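# Insert the loose short pin into the empty block hole

## Task

Take the short pin lying free on the table (the one not already seated in a block) and push it fully into the one empty hole in the blocks. The blocks are not fixed, so the block holding that hole must finish upright, no more than about a finger's width from its starting spot, and turned roughly as it started. Otherwise the task counts as failed.

## Robot and tools

Robot: two arms, left_arm and right_arm, each ending in a parallel two-finger gripper. They face each other across the table. left_arm's base sits on the scene +y side at (-0.028, +0.464, +0.039) m. Its base +x points toward scene -y and its base +y toward scene +x. right_arm's base is at (-0.024, -0.461, +0.039) m. Its base +x points toward scene +y and its base +y toward scene -x. In both base frames +z is up. The table top is at scene z = +0.020 m. The names do not match image sides.

Frames: each arm's reported hand pose, velocities, targets and offsets use that arm's own base frame. The table, cam_high and fixed things use the scene frame. A gripper's fingers point along its own +x axis and open along its y axis. end_effector_position is the point between the fingers, roughly 3 to 4 cm behind the tips. Only the last 1.5 cm of each finger's inner face is flat. Reported positions can be off by a few cm, more at long reach.

A row is 14 numbers, each in [-1, 1]. The first 7 are for left_arm and the next 7 for right_arm: dx, dy, dz, rx, ry, rz, opening. dx, dy, dz are an offset along that arm's base axes; 1.0 means 0.6 m. rx, ry, rz form one rotation vector, where 1.0 means 180 degrees, turning about the Hand target's position. The offset counts from the arm's Hand target (its last commanded pose, shown in each result), not from where the gripper actually is. Repeating the same offset therefore moves the arm further. Sending six zeros re-commands the current Hand target. Opening is absolute, not an offset. +1 is fully open (0.080 m). Empty fingers meet near -0.78, and values below that change nothing. A 0 there means close halfway, so always resend the opening you want. Closing fully takes at least about 0.6 s. The controller clips the commanded orientation to within 32 degrees of the measured one.

execute_actions(actions, cameras): actions is a list of actions. Each action is a table of up to 15 rows, one row per 1/30 s step. A short table repeats its last row until 15 steps are done. Every row in an action counts from the Hand target at the start of that action. An empty list just reports state and images.

move(target, speed, blend, opening_speed, blocking, cameras): drives each gripper in a straight line to the pose given by one 14-number row, or by a list of up to 15 rows. Every row counts from the Hand targets at the start of the move, not from the previous row. speed is in m/s, from 0.002 to 2.4, default 0.25; rotation is capped at twice that in rad/s. It can be one value or one per target. blend is a corner-rounding radius in m for lists. opening_speed is in units per second on the -1..1 scale, minimum 0.2. The total move time is capped at 10 s. The paths do not avoid obstacles or the other arm, and they lag behind more when fast. Do not route a path close to an arm's own base. With blocking=false, the call returns after about 0.5 s while the motion continues. The result adds a move: line. done means at rest within 8 mm and 2 degrees of the pose. off_target means it came to rest elsewhere. moving means it was still moving at the end. held means a check withheld a step or the clearance check ended the move. blocked means something stopped the gripper far from its goal and it now holds there. fault means a fault stop. limits=paced means the pose was clipped; limits=held means steps were withheld. done does not tell you about contact.

wait(seconds 0 to 10) runs the scene while holding the last commands. stop() brakes a running move. zoom_image(camera, region [x0,y0,x1,y1] in pixels, max 504x504) gives a closer look at the latest image from cam_high, cam_left_wrist or cam_right_wrist (each 672x504). read_manual gives licence texts only. finished_scene ends the scene for good, so call it only once the pin is seated and everything is still.

Results: per arm you get end_effector_position (m), end_effector_quat_wxyz, velocities, Hand target, Joint positions (the last value is the finger opening in m), grip_measured (on the opening scale, error up to about 1 mm), Joint torques, External joint torques, and Tool commands. A squeezed hard part reads up to about 0.067 narrower than it is. To grip, command about 0.08 below the reading at first touch. "within noise" joint velocities means the arm is still. Grippers often stop short of the Hand target, sagging or tilting. Check after each move, then resend the missing offset or re-level the gripper.

Avoid: hitting or squeezing the other arm, including closing one gripper on the other's fingers, which can end the scene; fast contacts and targets set deep past a contact; contact torque reaching the joint load limits (waist 17.8, shoulder 22, elbow 22, wrist pitch 5.8, wrist yaw 5.78, wrist roll 5.42 N m), which freezes that arm for 10 s; dropping the pin or releasing it while it moves; pushing anything off the table; and shoving or tipping the target block. To end a push, command the target back behind the gripper. Prolonged pushing, holding or stretched poses heat motors. A MOTOR HOT line warns of this, and at 95 °C the arm is held for 30 to 60 s. Loose objects can occasionally be nudged by outside disturbances. Simulated time keeps running while you write.

Each tool is called after "Call:" as name(argument=value, ...), one argument or row to a line, values as JSON.

## Session

Call:
execute_actions(
  actions=[],
)

Scene clock: 0.00 s.
left_arm: end_effector_position=(+0.4690, +0.0855, +0.1831) grip_measured=+1.000 end_effector_quat_wxyz=(+0.957, -0.211, +0.045, +0.192) | right_arm: end_effector_position=(+0.0956, +0.1517, +0.1758) grip_measured=+0.980 end_effector_quat_wxyz=(+0.877, -0.204, +0.431, +0.059)
Joint positions: left_arm=[0.1 1.718 0.866 0.679 -0.258 -0.448 0.08] | right_arm=[1.559 1.168 0.984 -1.471 0.672 1.19 0.079]
Joint velocities: within noise
Joint torques (N m): no reading
External joint torques (N m): no reading
Motor temperatures (°C): left_arm=[28 29 26 33 26 33] | right_arm=[23 28 26 29 27 27]
Heat: left arm: hottest wrist pitch 33 °C (+0.0 °C/min); right arm: hottest wrist pitch 29 °C (+0.0 °C/min).
Hand target: left_arm +0.4693, +0.0855, +0.1869; +0.958, -0.212, +0.040, +0.191 | right_arm +0.0957, +0.1519, +0.1764; +0.878, -0.203, +0.430, +0.059
Tool commands: left_gripper/opening=+1.0 right_gripper/opening=+0.979834

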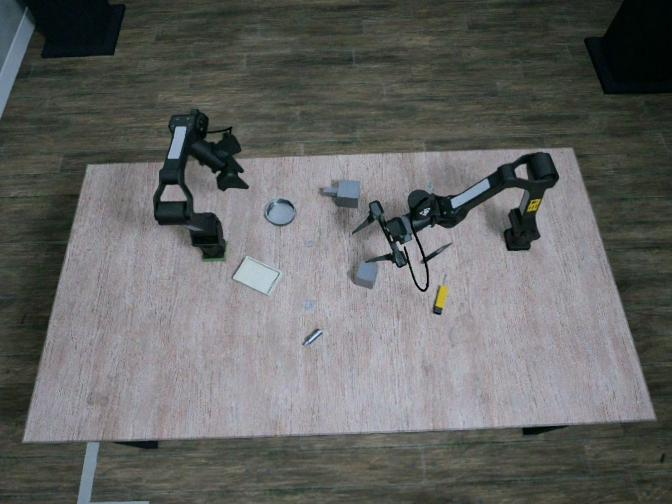

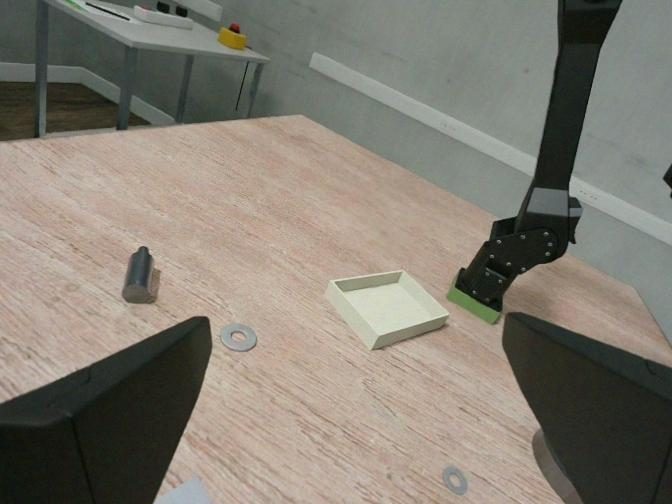

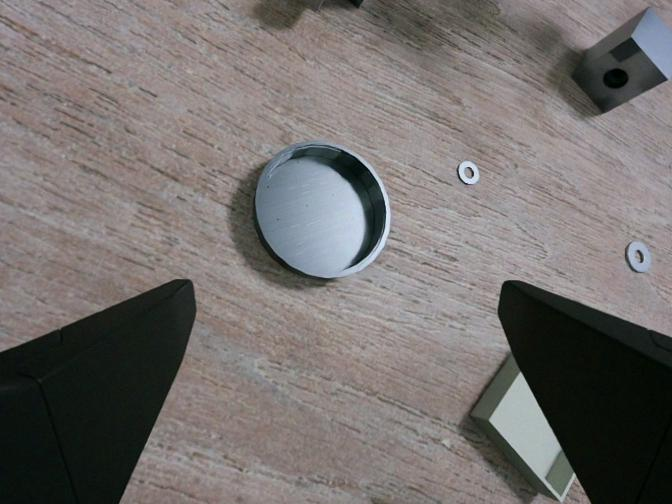

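Call:
zoom_image(
  camera="cam_high",
  region=[230, 160, 480, 360],
)

Call:
zoom_image(
  camera="cam_right_wrist",
  region=[480, 0, 672, 144],
)

Call:
zoom_image(
  camera="cam_left_wrist",
  region=[90, 220, 210, 320],
)

Call:
zoom_image(
  camera="cam_high",
  region=[310, 170, 390, 300],
)

Call:
zoom_image(
  camera="cam_high",
  region=[290, 315, 340, 355],
)

Scaled by 2.016 from the camera's 672x504 image, which has a finer 960x720 frame.

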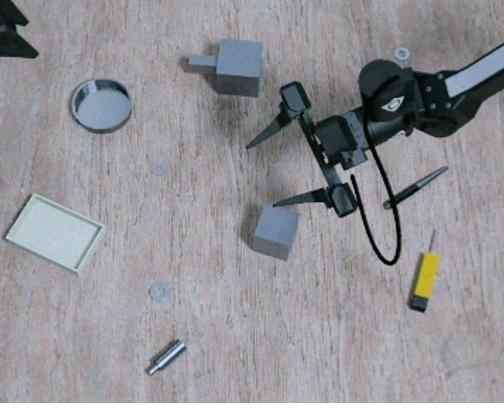

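Scaled by 2.625 from the camera's 672x504 image, which has a finer 960x720 frame.

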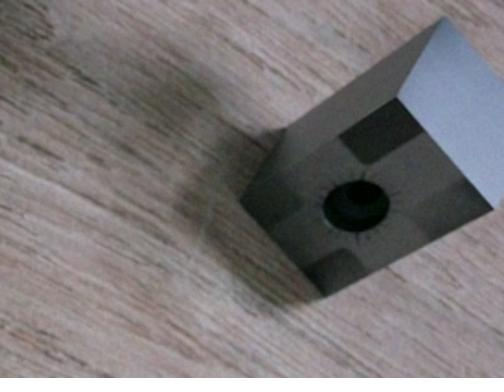

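Scaled by 4.200 from the camera's 672x504 image, which has a finer 960x720 frame.

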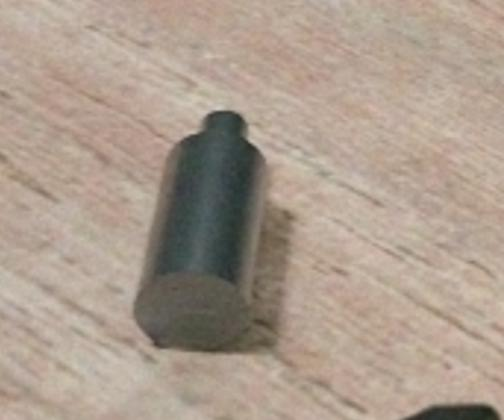

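Scaled by 3.877 from the camera's 672x504 image, which has a finer 960x720 frame.

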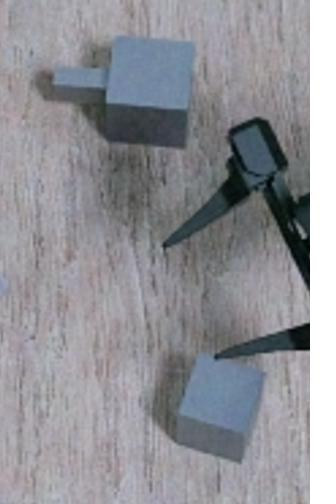

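Scaled by 10.080 from the camera's 672x504 image, which has a finer 960x720 frame.

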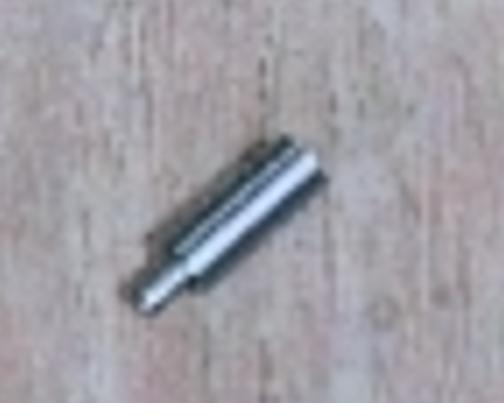

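Call:
move(
  target=[-0.167,0.094,-0.123,0.1217,0.2032,-0.2810,1,0.377,-0.330,-0.176,0.0925,-0.1699,-0.1772,0.98],
)

Scene clock: 5.37 s.
left_arm: end_effector_position=(+0.3658, +0.1391, +0.1100) grip_measured=+1.000 end_effector_quat_wxyz=(+0.907, +0.067, +0.381, -0.169) | right_arm: end_effector_position=(+0.3193, -0.0459, +0.0696) grip_measured=+0.980 end_effector_quat_wxyz=(+0.960, +0.038, +0.215, -0.176)
Joint positions: left_arm=[0.586 1.691 1.089 -0.453 0.611 0.782 0.08] | right_arm=[0.013 1.41 0.256 0.685 0.339 0.164 0.079]
Joint velocities: within noise
Joint torques (N m): left_arm=[0.26 -5.21 8.28 0.71 0.62 0.1] | right_arm=[-0.18 -3.49 5.39 2.14 -0.06 -0.02]
External joint torques (N m): left_arm=[0.27 1.5 2.41 -0.31 0.28 0.09] | right_arm=[-0.17 0.21 0.44 0.52 -0.16 -0.02]
Motor temperatures (°C): left_arm=[28 31 27 34 26 33] | right_arm=[23 28 27 29 27 27]
Heat: left arm: hottest wrist pitch 34 °C (+11.2 °C/min); right arm: hottest wrist pitch 29 °C (+0.0 °C/min).
Hand target: left_arm +0.3691, +0.1419, +0.1131; +0.908, +0.070, +0.376, -0.168 | right_arm +0.3219, -0.0461, +0.0709; +0.960, +0.039, +0.213, -0.175
Off the commanded pose: left_arm 0.005 m, 1 deg | right_arm 0.003 m, 0 deg.
move: done
camera_calibration:
cam_left_wrist: T_world_to_cam=[[-0.368972, -0.929434, -0.00359605, 0.271981], [-0.835286, 0.333289, -0.437282, 0.338177], [0.407623, -0.158341, -0.899317, 0.0491311], [0, 0, 0, 1]] pos_world=[0.362801, 0.147858, 0.193041]
cam_right_wrist: T_world_to_cam=[[-0.351289, -0.935953, 0.0242579, 0.0732035], [-0.712487, 0.250428, -0.655476, 0.308173], [0.60742, -0.247545, -0.754826, -0.0750655], [0, 0, 0, 1]] pos_world=[0.290881, -0.0272421, 0.143563]

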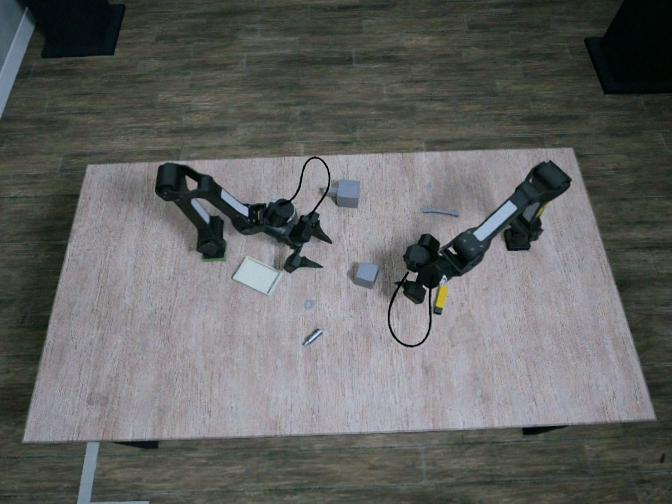

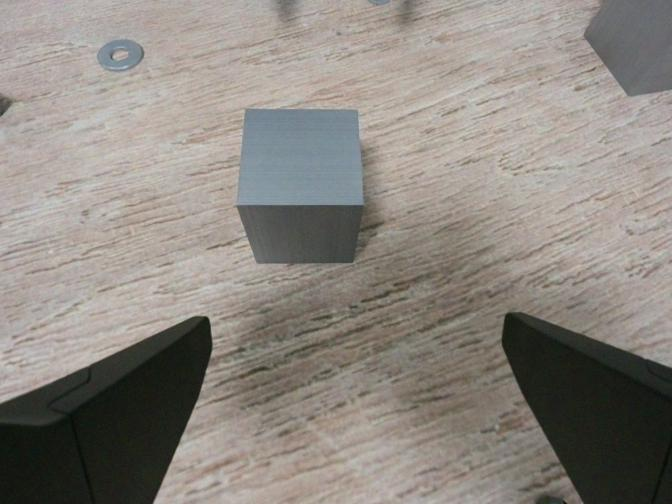

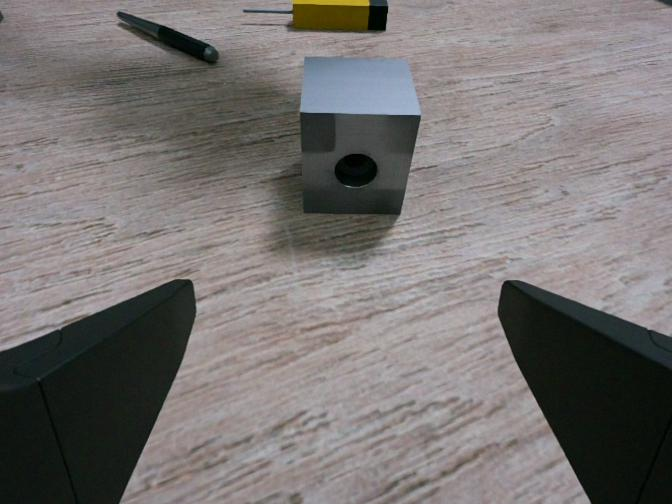

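Call:
zoom_image(
  camera="cam_right_wrist",
  region=[290, 40, 430, 230],
)

Call:
zoom_image(
  camera="cam_right_wrist",
  region=[325, 140, 390, 200],
)

Call:
zoom_image(
  camera="cam_left_wrist",
  region=[210, 80, 400, 280],
)

Call:
zoom_image(
  camera="cam_high",
  region=[340, 250, 390, 300],
)

Call:
zoom_image(
  camera="cam_high",
  region=[310, 165, 380, 225],
)

Scaled by 2.653 from the camera's 672x504 image, which has a finer 960x720 frame.

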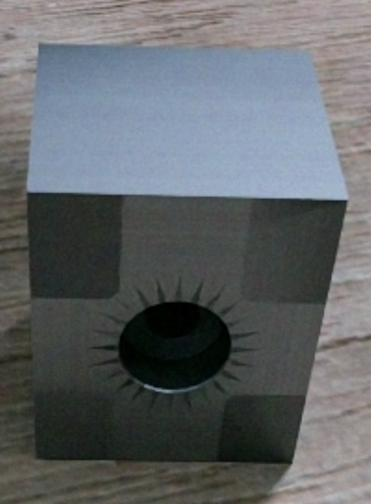

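Scaled by 7.754 from the camera's 672x504 image, which has a finer 960x720 frame.

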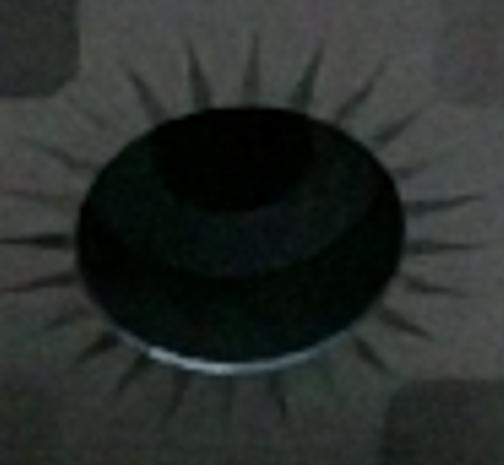

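Scaled by 2.520 from the camera's 672x504 image, which has a finer 960x720 frame.

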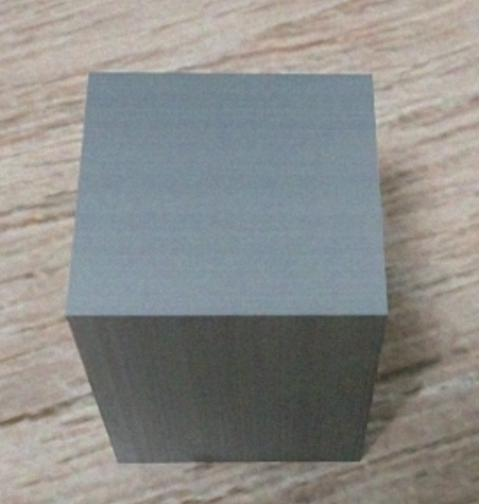

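Scaled by 10.080 from the camera's 672x504 image, which has a finer 960x720 frame.

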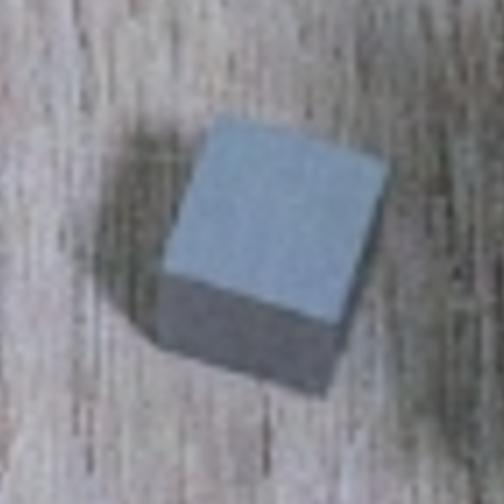

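Scaled by 7.200 from the camera's 672x504 image, which has a finer 960x720 frame.

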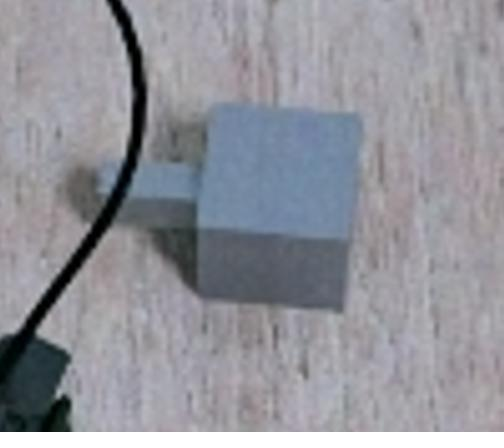

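Call:
move(
  target=[
    [0.02,0.008,-0.01,0,0,0,1,-0.03,-0.05,0.132,0,0,0,0.98],
    [0.085,0.008,-0.043,0,0,0,1,-0.045,-0.403,0.132,-0.059,0.3714,0.2925,0.98],
  ],
  blend=0.03,
)

Scene clock: 12.80 s.
left_arm: end_effector_position=(+0.4154, +0.1455, +0.0852) grip_measured=+1.000 end_effector_quat_wxyz=(+0.907, +0.067, +0.379, -0.169) | right_arm: end_effector_position=(+0.2943, -0.2857, +0.1532) grip_measured=+0.980 end_effector_quat_wxyz=(+0.669, -0.235, +0.665, +0.232)
Joint positions: left_arm=[0.526 1.885 1.216 -0.351 0.584 0.72 0.08] | right_arm=[-0.772 2.132 2.068 -1.501 -0.004 -1.446 0.079]
Joint velocities: within noise
Joint torques (N m): left_arm=[-0.42 -6.3 8.15 0.95 0.29 -0.09] | right_arm=[-0.08 -9.21 6.19 0.15 0.05 -0.11]
External joint torques (N m): left_arm=[-0.43 1.7 2.42 -0.09 -0.02 -0.1] | right_arm=[-0.02 0.39 0.64 -0.16 0.1 -0.11]
Motor temperatures (°C): left_arm=[28 31 28 34 26 33] | right_arm=[23 28 28 30 27 27]
Heat: left arm: hottest wrist pitch 34 °C (+4.7 °C/min); right arm: hottest wrist pitch 30 °C (+4.7 °C/min).
Hand target: left_arm +0.4201, +0.1468, +0.0872; +0.908, +0.070, +0.376, -0.168 | right_arm +0.2950, -0.2879, +0.1501; +0.667, -0.234, +0.667, +0.235
Off the commanded pose: left_arm 0.005 m, 1 deg | right_arm 0.004 m, 0 deg.
move: done
camera_calibration:
cam_left_wrist: T_world_to_cam=[[-0.369871, -0.929081, -0.00216578, 0.296364], [-0.833944, 0.333022, -0.440039, 0.366434], [0.409553, -0.160951, -0.897976, 0.00707495], [0, 0, 0, 1]] pos_world=[0.412305, 0.154454, 0.16824]
cam_right_wrist: T_world_to_cam=[[0.639859, -0.768397, 0.0121078, -0.403921], [-0.707632, -0.582968, 0.399255, 0.00416734], [-0.299728, -0.264035, -0.91676, 0.230991], [0, 0, 0, 1]] pos_world=[0.330636, -0.246952, 0.214991]

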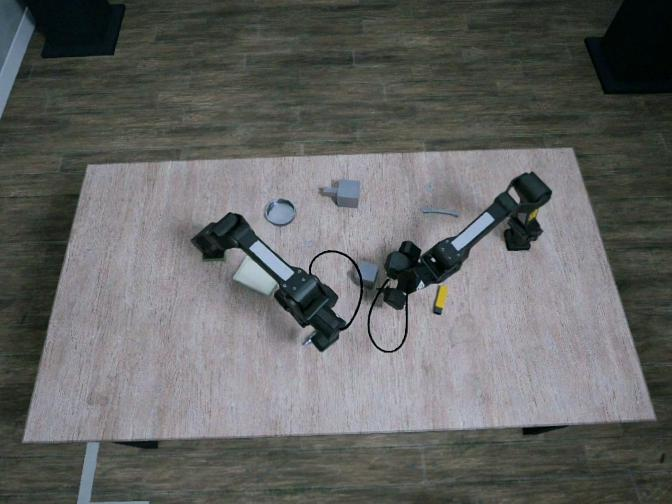

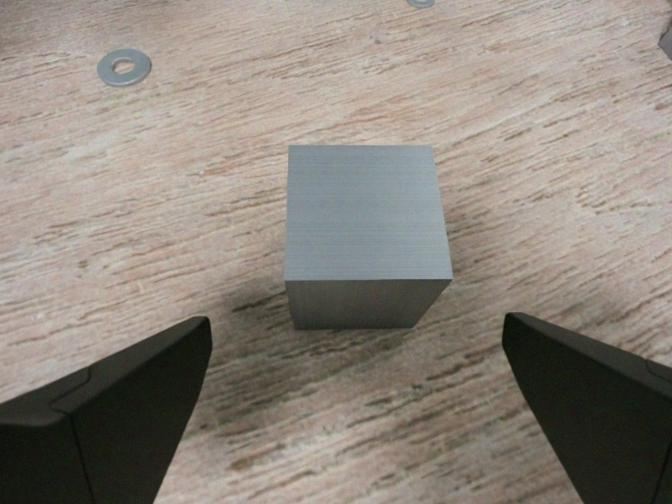

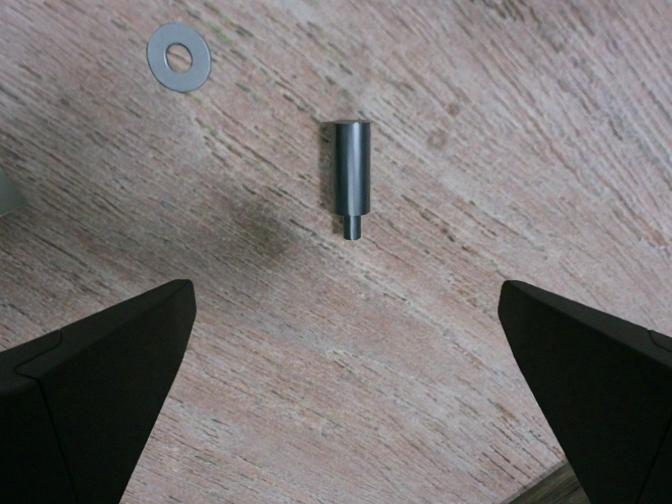

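Call:
zoom_image(
  camera="cam_left_wrist",
  region=[260, 120, 480, 350],
)

Call:
zoom_image(
  camera="cam_right_wrist",
  region=[300, 100, 400, 250],
)

Scaled by 2.191 from the camera's 672x504 image, which has a finer 960x720 frame.

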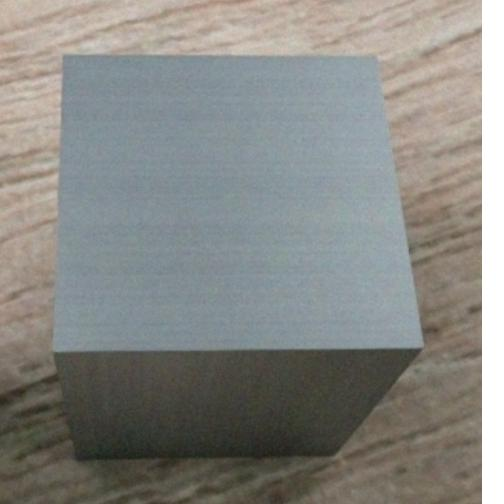

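Scaled by 3.360 from the camera's 672x504 image, which has a finer 960x720 frame.

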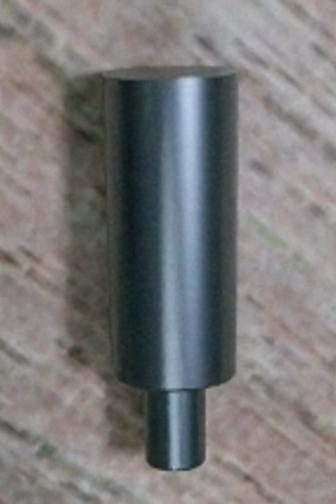

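Call:
move(
  target=[0.0727,-0.0333,-0.0793,0,0,0,1,0.026,0.013,-0.147,0,0,0.0128,0.98],
  speed=0.12,
)

Call:
zoom_image(
  camera="cam_right_wrist",
  region=[200, 100, 480, 350],
)

Call:
zoom_image(
  camera="cam_left_wrist",
  region=[150, 80, 550, 450],
)

Scene clock: 15.97 s.
left_arm: end_effector_position=(+0.4594, +0.1251, +0.0383) grip_measured=+1.000 end_effector_quat_wxyz=(+0.907, +0.068, +0.379, -0.170) | right_arm: end_effector_position=(+0.3117, -0.2812, +0.0678) grip_measured=+0.980 end_effector_quat_wxyz=(+0.666, -0.250, +0.659, +0.242)
Joint positions: left_arm=[0.426 2.064 1.259 -0.163 0.53 0.624 0.08] | right_arm=[-0.735 2.162 1.775 -1.169 -0.003 -1.447 0.079]
Joint velocities: within noise
Joint torques (N m): left_arm=[-0.18 -7.21 7.76 1.02 0.24 -0.09] | right_arm=[0.13 -9.86 4.52 0.45 0.05 -0.1]
External joint torques (N m): left_arm=[-0.23 1.78 2.27 -0.1 -0.04 -0.09] | right_arm=[0.14 -0.01 -1.11 0.12 0.1 -0.1]
Motor temperatures (°C): left_arm=[28 32 29 34 26 33] | right_arm=[23 29 29 30 27 27]
Heat: left arm: hottest wrist pitch 34 °C (+3.8 °C/min); right arm: hottest wrist pitch 30 °C (+3.8 °C/min).
Hand target: left_arm +0.4638, +0.1268, +0.0397; +0.908, +0.070, +0.376, -0.168 | right_arm +0.3106, -0.2801, +0.0620; +0.662, -0.248, +0.662, +0.248
Off the commanded pose: left_arm 0.005 m, 1 deg | right_arm 0.006 m, 1 deg.
move: done
camera_calibration:
cam_left_wrist: T_world_to_cam=[[-0.372333, -0.928093, -0.00350599, 0.294647], [-0.832931, 0.335818, -0.439833, 0.388456], [0.409383, -0.160844, -0.898073, -0.0562849], [0, 0, 0, 1]] pos_world=[0.456306, 0.133956, 0.121341]
cam_right_wrist: T_world_to_cam=[[0.668344, -0.743567, 0.0205853, -0.413032], [-0.687494, -0.606904, 0.398772, 0.0401453], [-0.284021, -0.280669, -0.916819, 0.149526], [0, 0, 0, 1]] pos_world=[0.346115, -0.240785, 0.129582]

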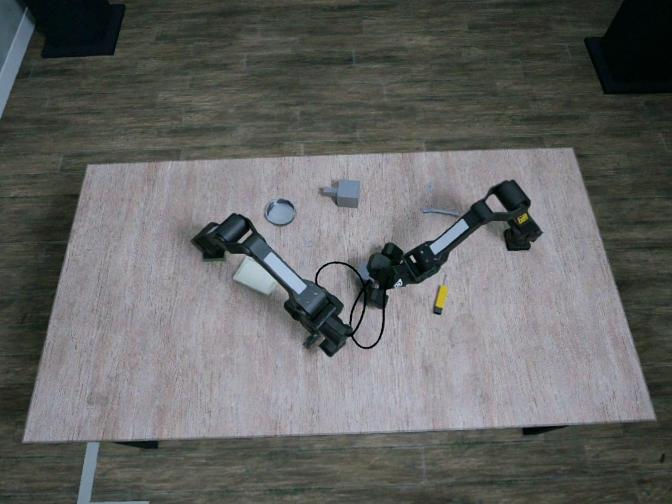

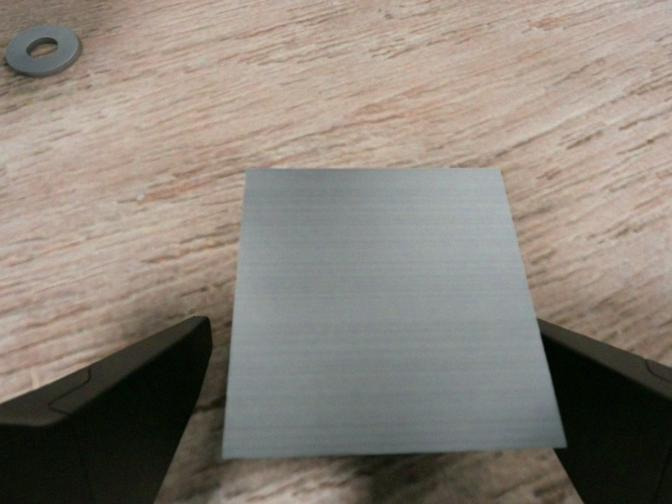

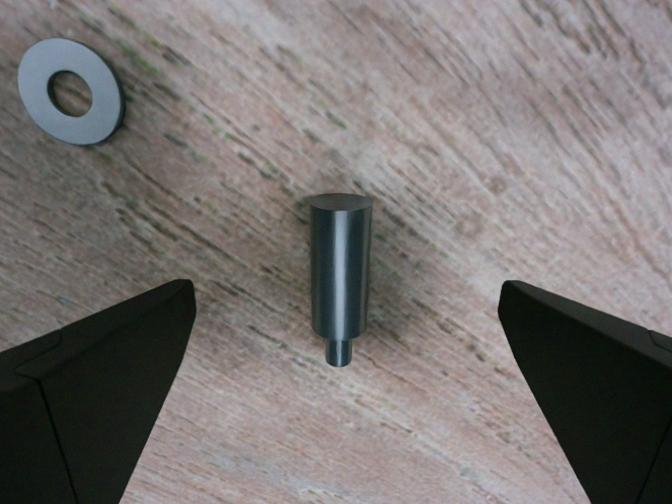

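Scaled by 1.800 from the camera's 672x504 image, which has a finer 960x720 frame.

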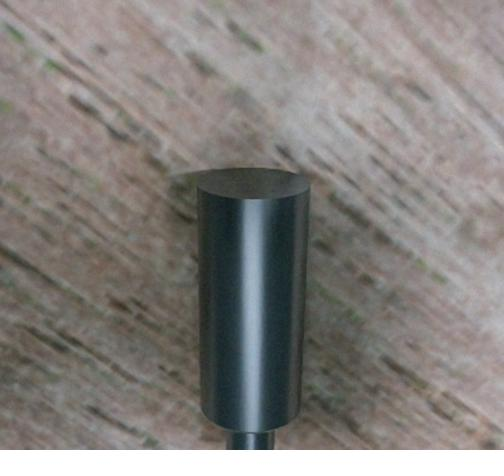

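Scaled by 1.260 from the camera's 672x504 image, which has a finer 960x720 frame.

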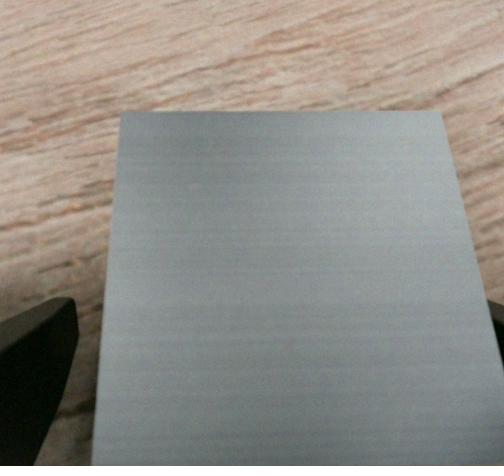

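Call:
move(
  target=[-0.001,-0.003,0,0,0,0,1,0,0.005,-0.050,0,0,0,0.98],
  speed=0.08,
)

Scene clock: 17.67 s.
left_arm: end_effector_position=(+0.4601, +0.1251, +0.0387) grip_measured=+1.000 end_effector_quat_wxyz=(+0.908, +0.068, +0.378, -0.169) | right_arm: end_effector_position=(+0.3119, -0.2791, +0.0386) grip_measured=+0.980 end_effector_quat_wxyz=(+0.666, -0.252, +0.659, +0.243)
Joint positions: left_arm=[0.425 2.064 1.259 -0.159 0.528 0.621 0.08] | right_arm=[-0.731 2.178 1.684 -1.059 -0.003 -1.446 0.079]
Joint velocities: within noise
Joint torques (N m): left_arm=[-0.43 -7.61 6.93 1.04 0.23 -0.09] | right_arm=[0.2 -9.61 4.36 0.49 0.05 0.06]
External joint torques (N m): left_arm=[-0.46 1.48 1.33 -0.11 -0.04 -0.09] | right_arm=[0.13 0.23 -1.14 0.17 0.11 0.06]
Motor temperatures (°C): left_arm=[28 33 29 34 26 33] | right_arm=[23 30 29 30 27 27]
Heat: left arm: hottest wrist pitch 34 °C (+3.4 °C/min); right arm: hottest shoulder 30 °C (+6.8 °C/min).
Hand target: left_arm +0.4632, +0.1251, +0.0397; +0.908, +0.070, +0.376, -0.168 | right_arm +0.3105, -0.2771, +0.0318; +0.662, -0.248, +0.662, +0.248
Off the commanded pose: left_arm 0.003 m, 0 deg | right_arm 0.007 m, 1 deg.
move: done
camera_calibration:
cam_left_wrist: T_world_to_cam=[[-0.370166, -0.928951, -0.00521113, 0.294169], [-0.832715, 0.334295, -0.441398, 0.389346], [0.411779, -0.159051, -0.897296, -0.0575598], [0, 0, 0, 1]] pos_world=[0.456808, 0.133957, 0.121742]
cam_right_wrist: T_world_to_cam=[[0.670829, -0.74126, 0.0228413, -0.411259], [-0.686098, -0.608627, 0.398552, 0.0523111], [-0.281529, -0.283031, -0.916861, 0.121976], [0, 0, 0, 1]] pos_world=[0.346114, -0.238489, 0.10038]

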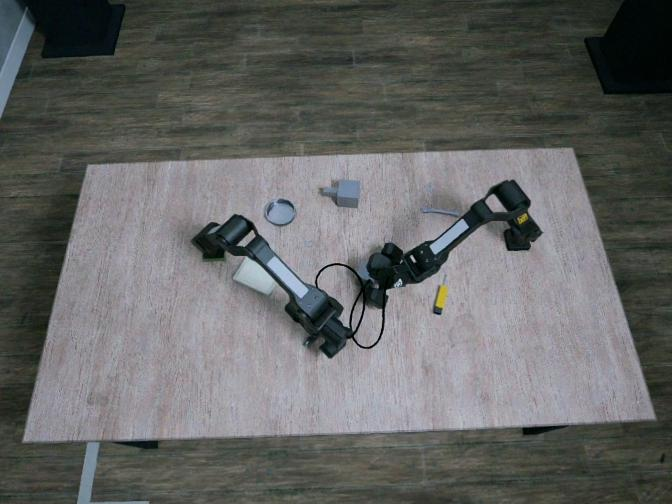

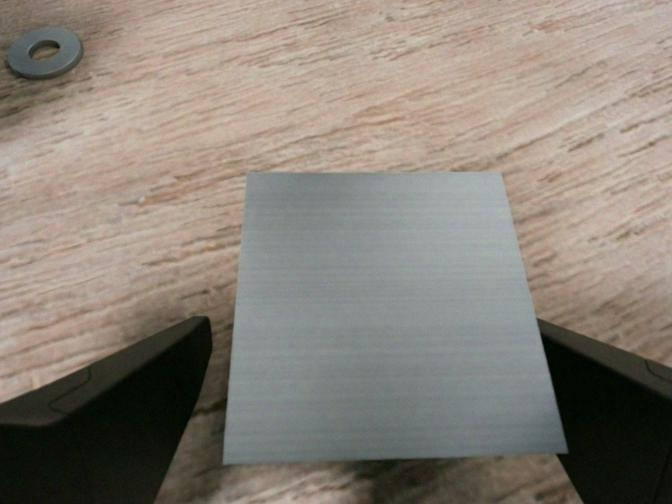

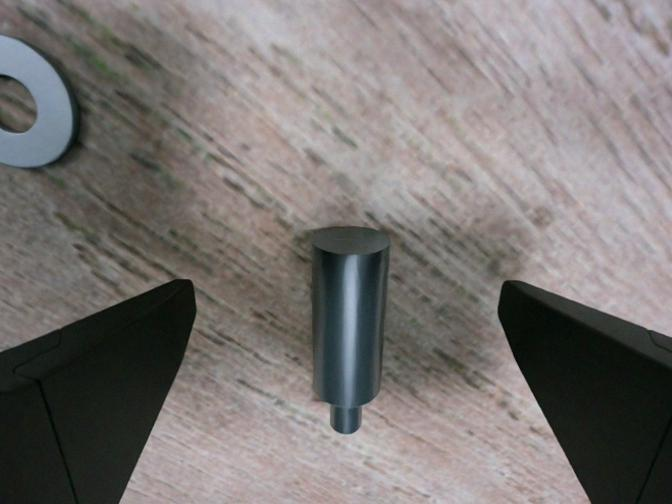

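Call:
move(
  target=[
    [-0.0012,-0.003,0,0,0,0,1,0.0025,0.0022,-0.0078,0,0,0,0.98],
    [-0.0012,-0.003,0,0,0,0,0.33,0.0025,0.0022,-0.0078,0,0,0,-0.46],
  ],
  speed=0.05,
  opening_speed=0.7,
)

Scene clock: 20.90 s.
left_arm: end_effector_position=(+0.4613, +0.1234, +0.0390) grip_measured=+0.361 end_effector_quat_wxyz=(+0.908, +0.069, +0.377, -0.169) | right_arm: end_effector_position=(+0.3137, -0.2779, +0.0347) grip_measured=-0.425 end_effector_quat_wxyz=(+0.667, -0.253, +0.658, +0.242)
Joint positions: left_arm=[0.42 2.064 1.259 -0.155 0.525 0.617 0.051] | right_arm=[-0.726 2.182 1.674 -1.044 -0.003 -1.441 0.016]
Joint velocities: within noise
Joint torques (N m): left_arm=[-0.23 -8.05 6.02 1.06 0.27 -0.07] | right_arm=[0.24 -9.41 4.3 0.47 0.05 0.06]
External joint torques (N m): left_arm=[-0.32 1.09 0.39 -0.11 0 -0.07] | right_arm=[0.17 0.51 -1.24 0.13 0.11 0.06]
Motor temperatures (°C): left_arm=[28 34 29 35 26 33] | right_arm=[23 31 29 30 27 27]
Heat: left arm: hottest wrist pitch 35 °C (+5.7 °C/min); right arm: hottest shoulder 31 °C (+8.6 °C/min).
Hand target: left_arm +0.4624, +0.1232, +0.0397; +0.908, +0.070, +0.376, -0.168 | right_arm +0.3120, -0.2757, +0.0272; +0.662, -0.248, +0.662, +0.248
Off the commanded pose: left_arm 0.001 m, 0 deg | right_arm 0.008 m, 1 deg.
move: done
camera_calibration:
cam_left_wrist: T_world_to_cam=[[-0.371024, -0.928594, -0.00731942, 0.293475], [-0.831486, 0.335713, -0.442636, 0.390317], [0.413487, -0.158143, -0.896671, -0.058967], [0, 0, 0, 1]] pos_world=[0.457811, 0.132159, 0.122042]
cam_right_wrist: T_world_to_cam=[[0.670834, -0.741185, 0.0250199, -0.411542], [-0.686747, -0.608121, 0.398205, 0.0562035], [-0.279929, -0.284312, -0.916955, 0.118393], [0, 0, 0, 1]] pos_world=[0.347815, -0.23719, 0.0964777]

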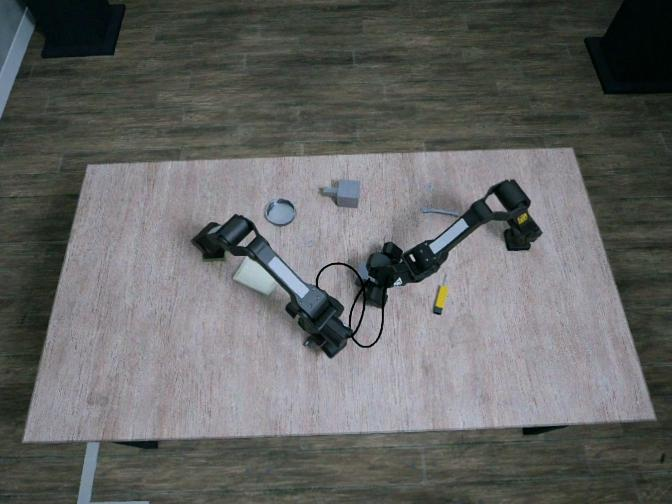

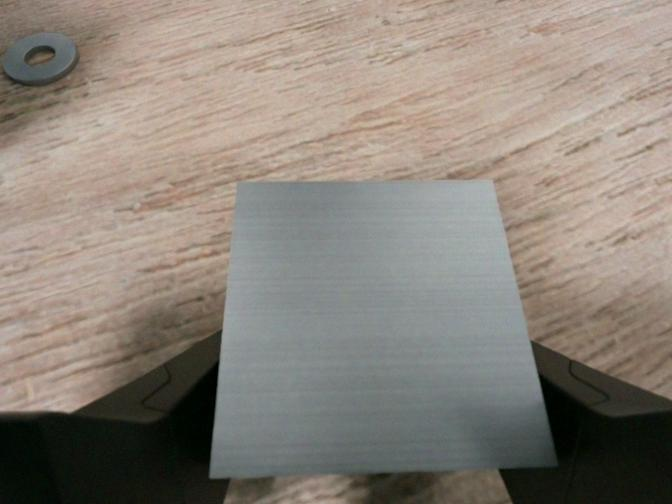

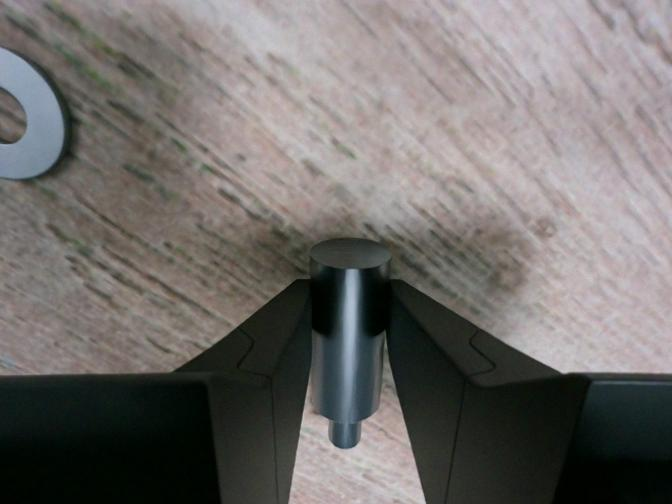

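Call:
move(
  target=[
    [0,0,0,0,0,0,0.29,0,0,0.10,0,0,0,-0.5],
    [0,0,0,0,0,0,0.29,0.0527,0.3475,0.13,0,0,0.6556,-0.5],
  ],
  speed=[0.1,0.4],
)

Call:
zoom_image(
  camera="cam_left_wrist",
  region=[180, 0, 560, 280],
)

Scene clock: 26.70 s.
left_arm: end_effector_position=(+0.4613, +0.1234, +0.0390) grip_measured=+0.361 end_effector_quat_wxyz=(+0.908, +0.069, +0.377, -0.169) | right_arm: end_effector_position=(+0.3455, -0.0672, +0.1002) grip_measured=-0.425 end_effector_quat_wxyz=(-0.130, +0.691, -0.129, -0.699)
Joint positions: left_arm=[0.42 2.064 1.259 -0.155 0.525 0.617 0.051] | right_arm=[-0.193 1.898 1.518 -1.203 -0.002 -2.966 0.016]
Joint velocities: within noise
Joint torques (N m): left_arm=[-0.25 -8.03 6.05 1.05 0.26 -0.07] | right_arm=[0.05 -11.47 4.56 0.05 0.06 -0.1]
External joint torques (N m): left_arm=[-0.33 0.95 0.55 -0.08 -0.01 -0.07] | right_arm=[0.04 -3.55 -0.91 -0.15 0.07 -0.1]
Motor temperatures (°C): left_arm=[28 36 30 35 26 33] | right_arm=[23 32 29 30 27 27]
Heat: left arm: hottest shoulder 36 °C (+15.7 °C/min); right arm: hottest shoulder 32 °C (+9.0 °C/min).
Hand target: left_arm +0.4624, +0.1232, +0.0397; +0.908, +0.070, +0.376, -0.168 | right_arm +0.3437, -0.0673, +0.1052; -0.128, +0.695, -0.129, -0.695
Off the commanded pose: left_arm 0.001 m, 0 deg | right_arm 0.005 m, 1 deg.
move: done
camera_calibration:
cam_left_wrist: T_world_to_cam=[[-0.371024, -0.928594, -0.00731942, 0.293475], [-0.831486, 0.335713, -0.442636, 0.390317], [0.413487, -0.158143, -0.896671, -0.058967], [0, 0, 0, 1]] pos_world=[0.457811, 0.132159, 0.122042]
cam_right_wrist: T_world_to_cam=[[0.341362, 0.939911, 0.00628623, -0.0497128], [0.863667, -0.316296, 0.392476, -0.335394], [0.37088, -0.128547, -0.919741, 0.0332144], [0, 0, 0, 1]] pos_world=[0.29432, -0.0550885, 0.162495]

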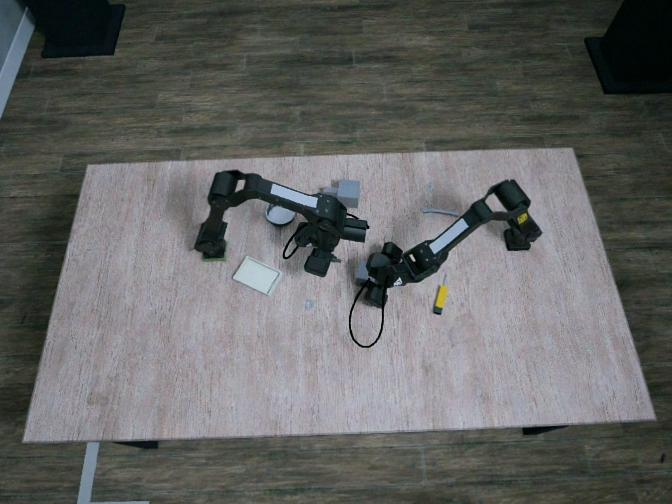

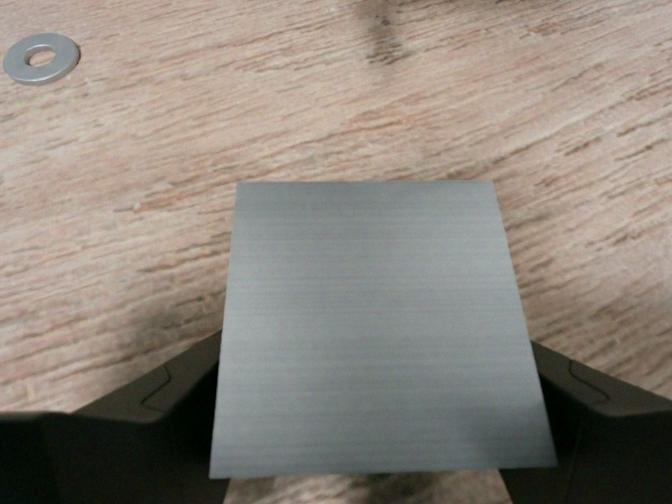

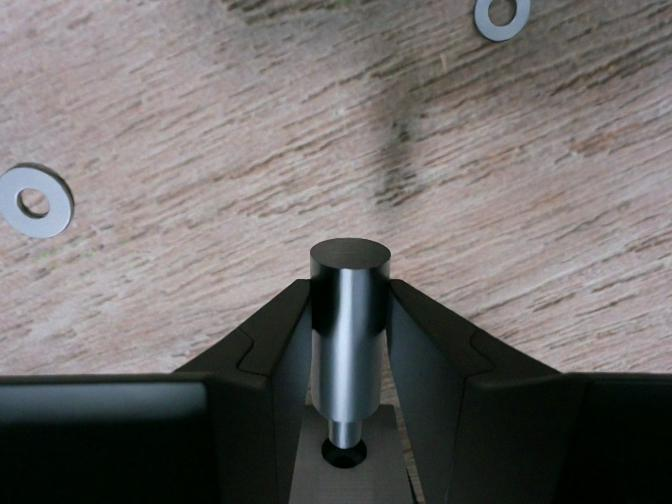

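Scaled by 1.326 from the camera's 672x504 image, which has a finer 960x720 frame.

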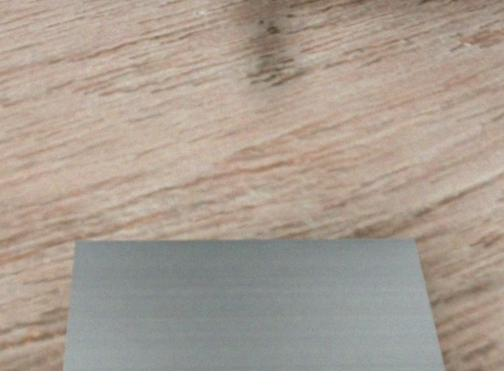

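Call:
zoom_image(
  camera="cam_right_wrist",
  region=[270, 220, 430, 504],
)

Call:
zoom_image(
  camera="cam_right_wrist",
  region=[290, 400, 420, 504],
)

Scaled by 1.775 from the camera's 672x504 image, which has a finer 960x720 frame.

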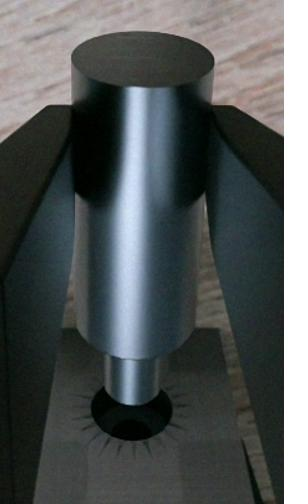

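Scaled by 3.877 from the camera's 672x504 image, which has a finer 960x720 frame.

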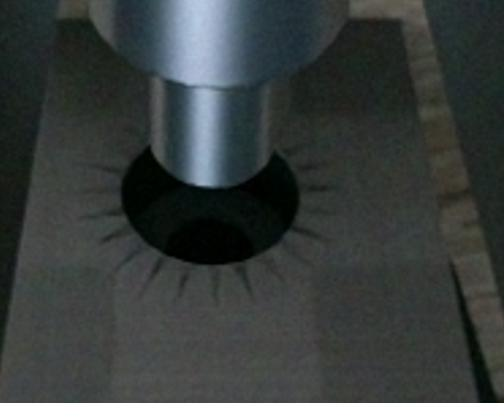

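Call:
move(
  target=[0,0,0,0,0,0,0.29,0.0452,-0.0128,-0.0748,0,0,0,-0.5],
  speed=0.12,
)

Call:
zoom_image(
  camera="cam_right_wrist",
  region=[270, 220, 430, 504],
)

Call:
zoom_image(
  camera="cam_right_wrist",
  region=[290, 400, 420, 504],
)

Call:
zoom_image(
  camera="cam_left_wrist",
  region=[200, 0, 540, 250],
)

Scene clock: 28.93 s.
left_arm: end_effector_position=(+0.4613, +0.1234, +0.0390) grip_measured=+0.361 end_effector_quat_wxyz=(+0.908, +0.069, +0.377, -0.169) | right_arm: end_effector_position=(+0.3686, -0.0733, +0.0608) grip_measured=-0.425 end_effector_quat_wxyz=(-0.129, +0.694, -0.128, -0.696)
Joint positions: left_arm=[0.42 2.064 1.259 -0.155 0.525 0.617 0.051] | right_arm=[-0.197 2.01 1.516 -1.08 -0.002 -2.972 0.016]
Joint velocities: within noise
Joint torques (N m): left_arm=[-0.23 -8.03 6 1.04 0.26 -0.08] | right_arm=[-0.1 -8.93 5.79 0.36 0.08 -0.09]
External joint torques (N m): left_arm=[-0.26 1.03 0.4 -0.12 -0.01 -0.09] | right_arm=[-0.16 -0.28 0.34 0.12 0.09 -0.09]
Motor temperatures (°C): left_arm=[28 36 30 35 26 33] | right_arm=[23 33 29 30 27 27]
Heat: left arm: hottest shoulder 36 °C (+14.5 °C/min); right arm: hottest shoulder 33 °C (+10.4 °C/min).
Hand target: left_arm +0.4624, +0.1232, +0.0397; +0.908, +0.070, +0.376, -0.168 | right_arm +0.3708, -0.0750, +0.0602; -0.128, +0.695, -0.129, -0.695
Off the commanded pose: left_arm 0.001 m, 0 deg | right_arm 0.003 m, 0 deg.
move: done
camera_calibration:
cam_left_wrist: T_world_to_cam=[[-0.371024, -0.928594, -0.00731942, 0.293475], [-0.831486, 0.335713, -0.442636, 0.390317], [0.413487, -0.158143, -0.896671, -0.058967], [0, 0, 0, 1]] pos_world=[0.457811, 0.132159, 0.122042]
cam_right_wrist: T_world_to_cam=[[0.339129, 0.940709, 0.00763243, -0.050853], [0.861118, -0.313682, 0.400099, -0.341156], [0.378771, -0.129113, -0.91644, -0.0155921], [0, 0, 0, 1]] pos_world=[0.316927, -0.0611898, 0.122595]

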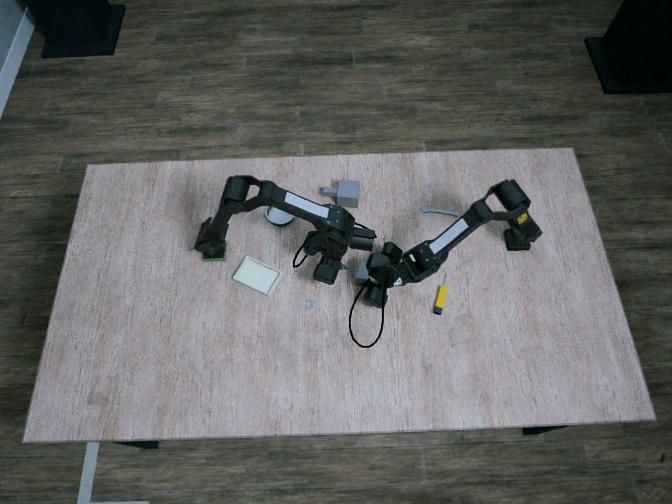

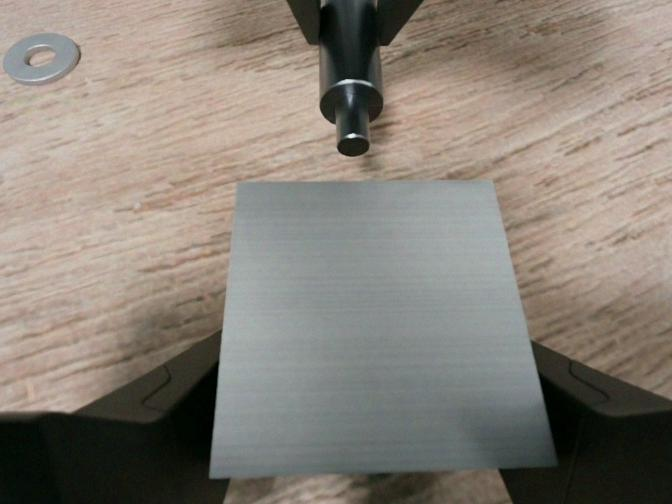

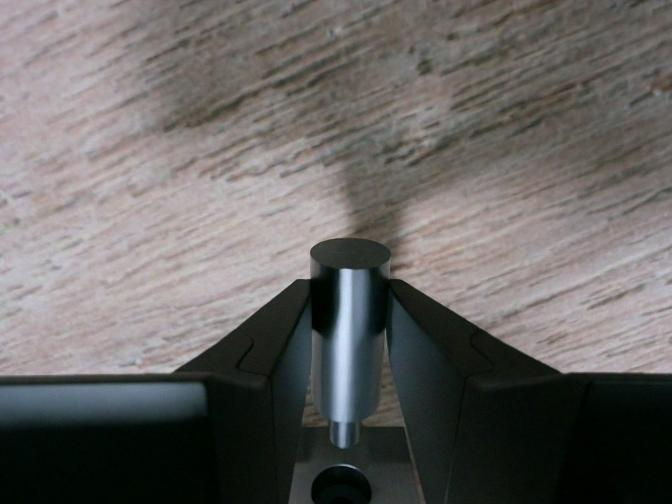

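Scaled by 1.775 from the camera's 672x504 image, which has a finer 960x720 frame.

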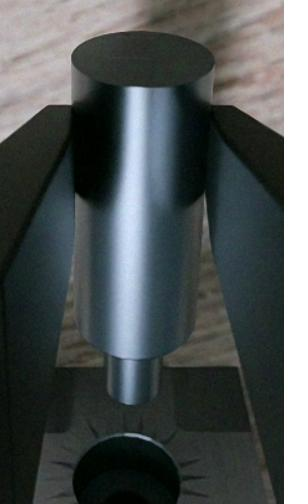

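Scaled by 3.877 from the camera's 672x504 image, which has a finer 960x720 frame.

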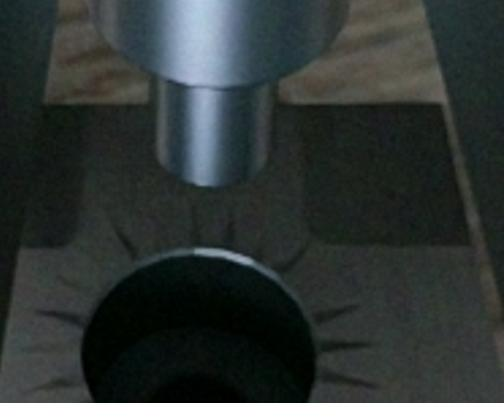

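Scaled by 1.482 from the camera's 672x504 image, which has a finer 960x720 frame.

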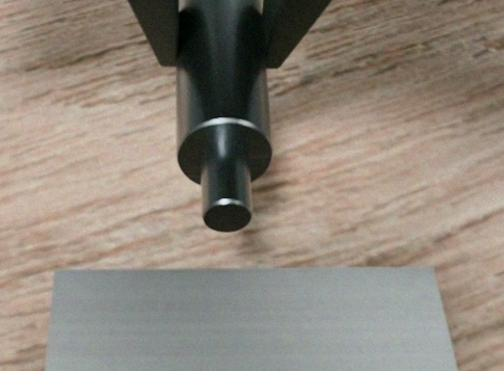

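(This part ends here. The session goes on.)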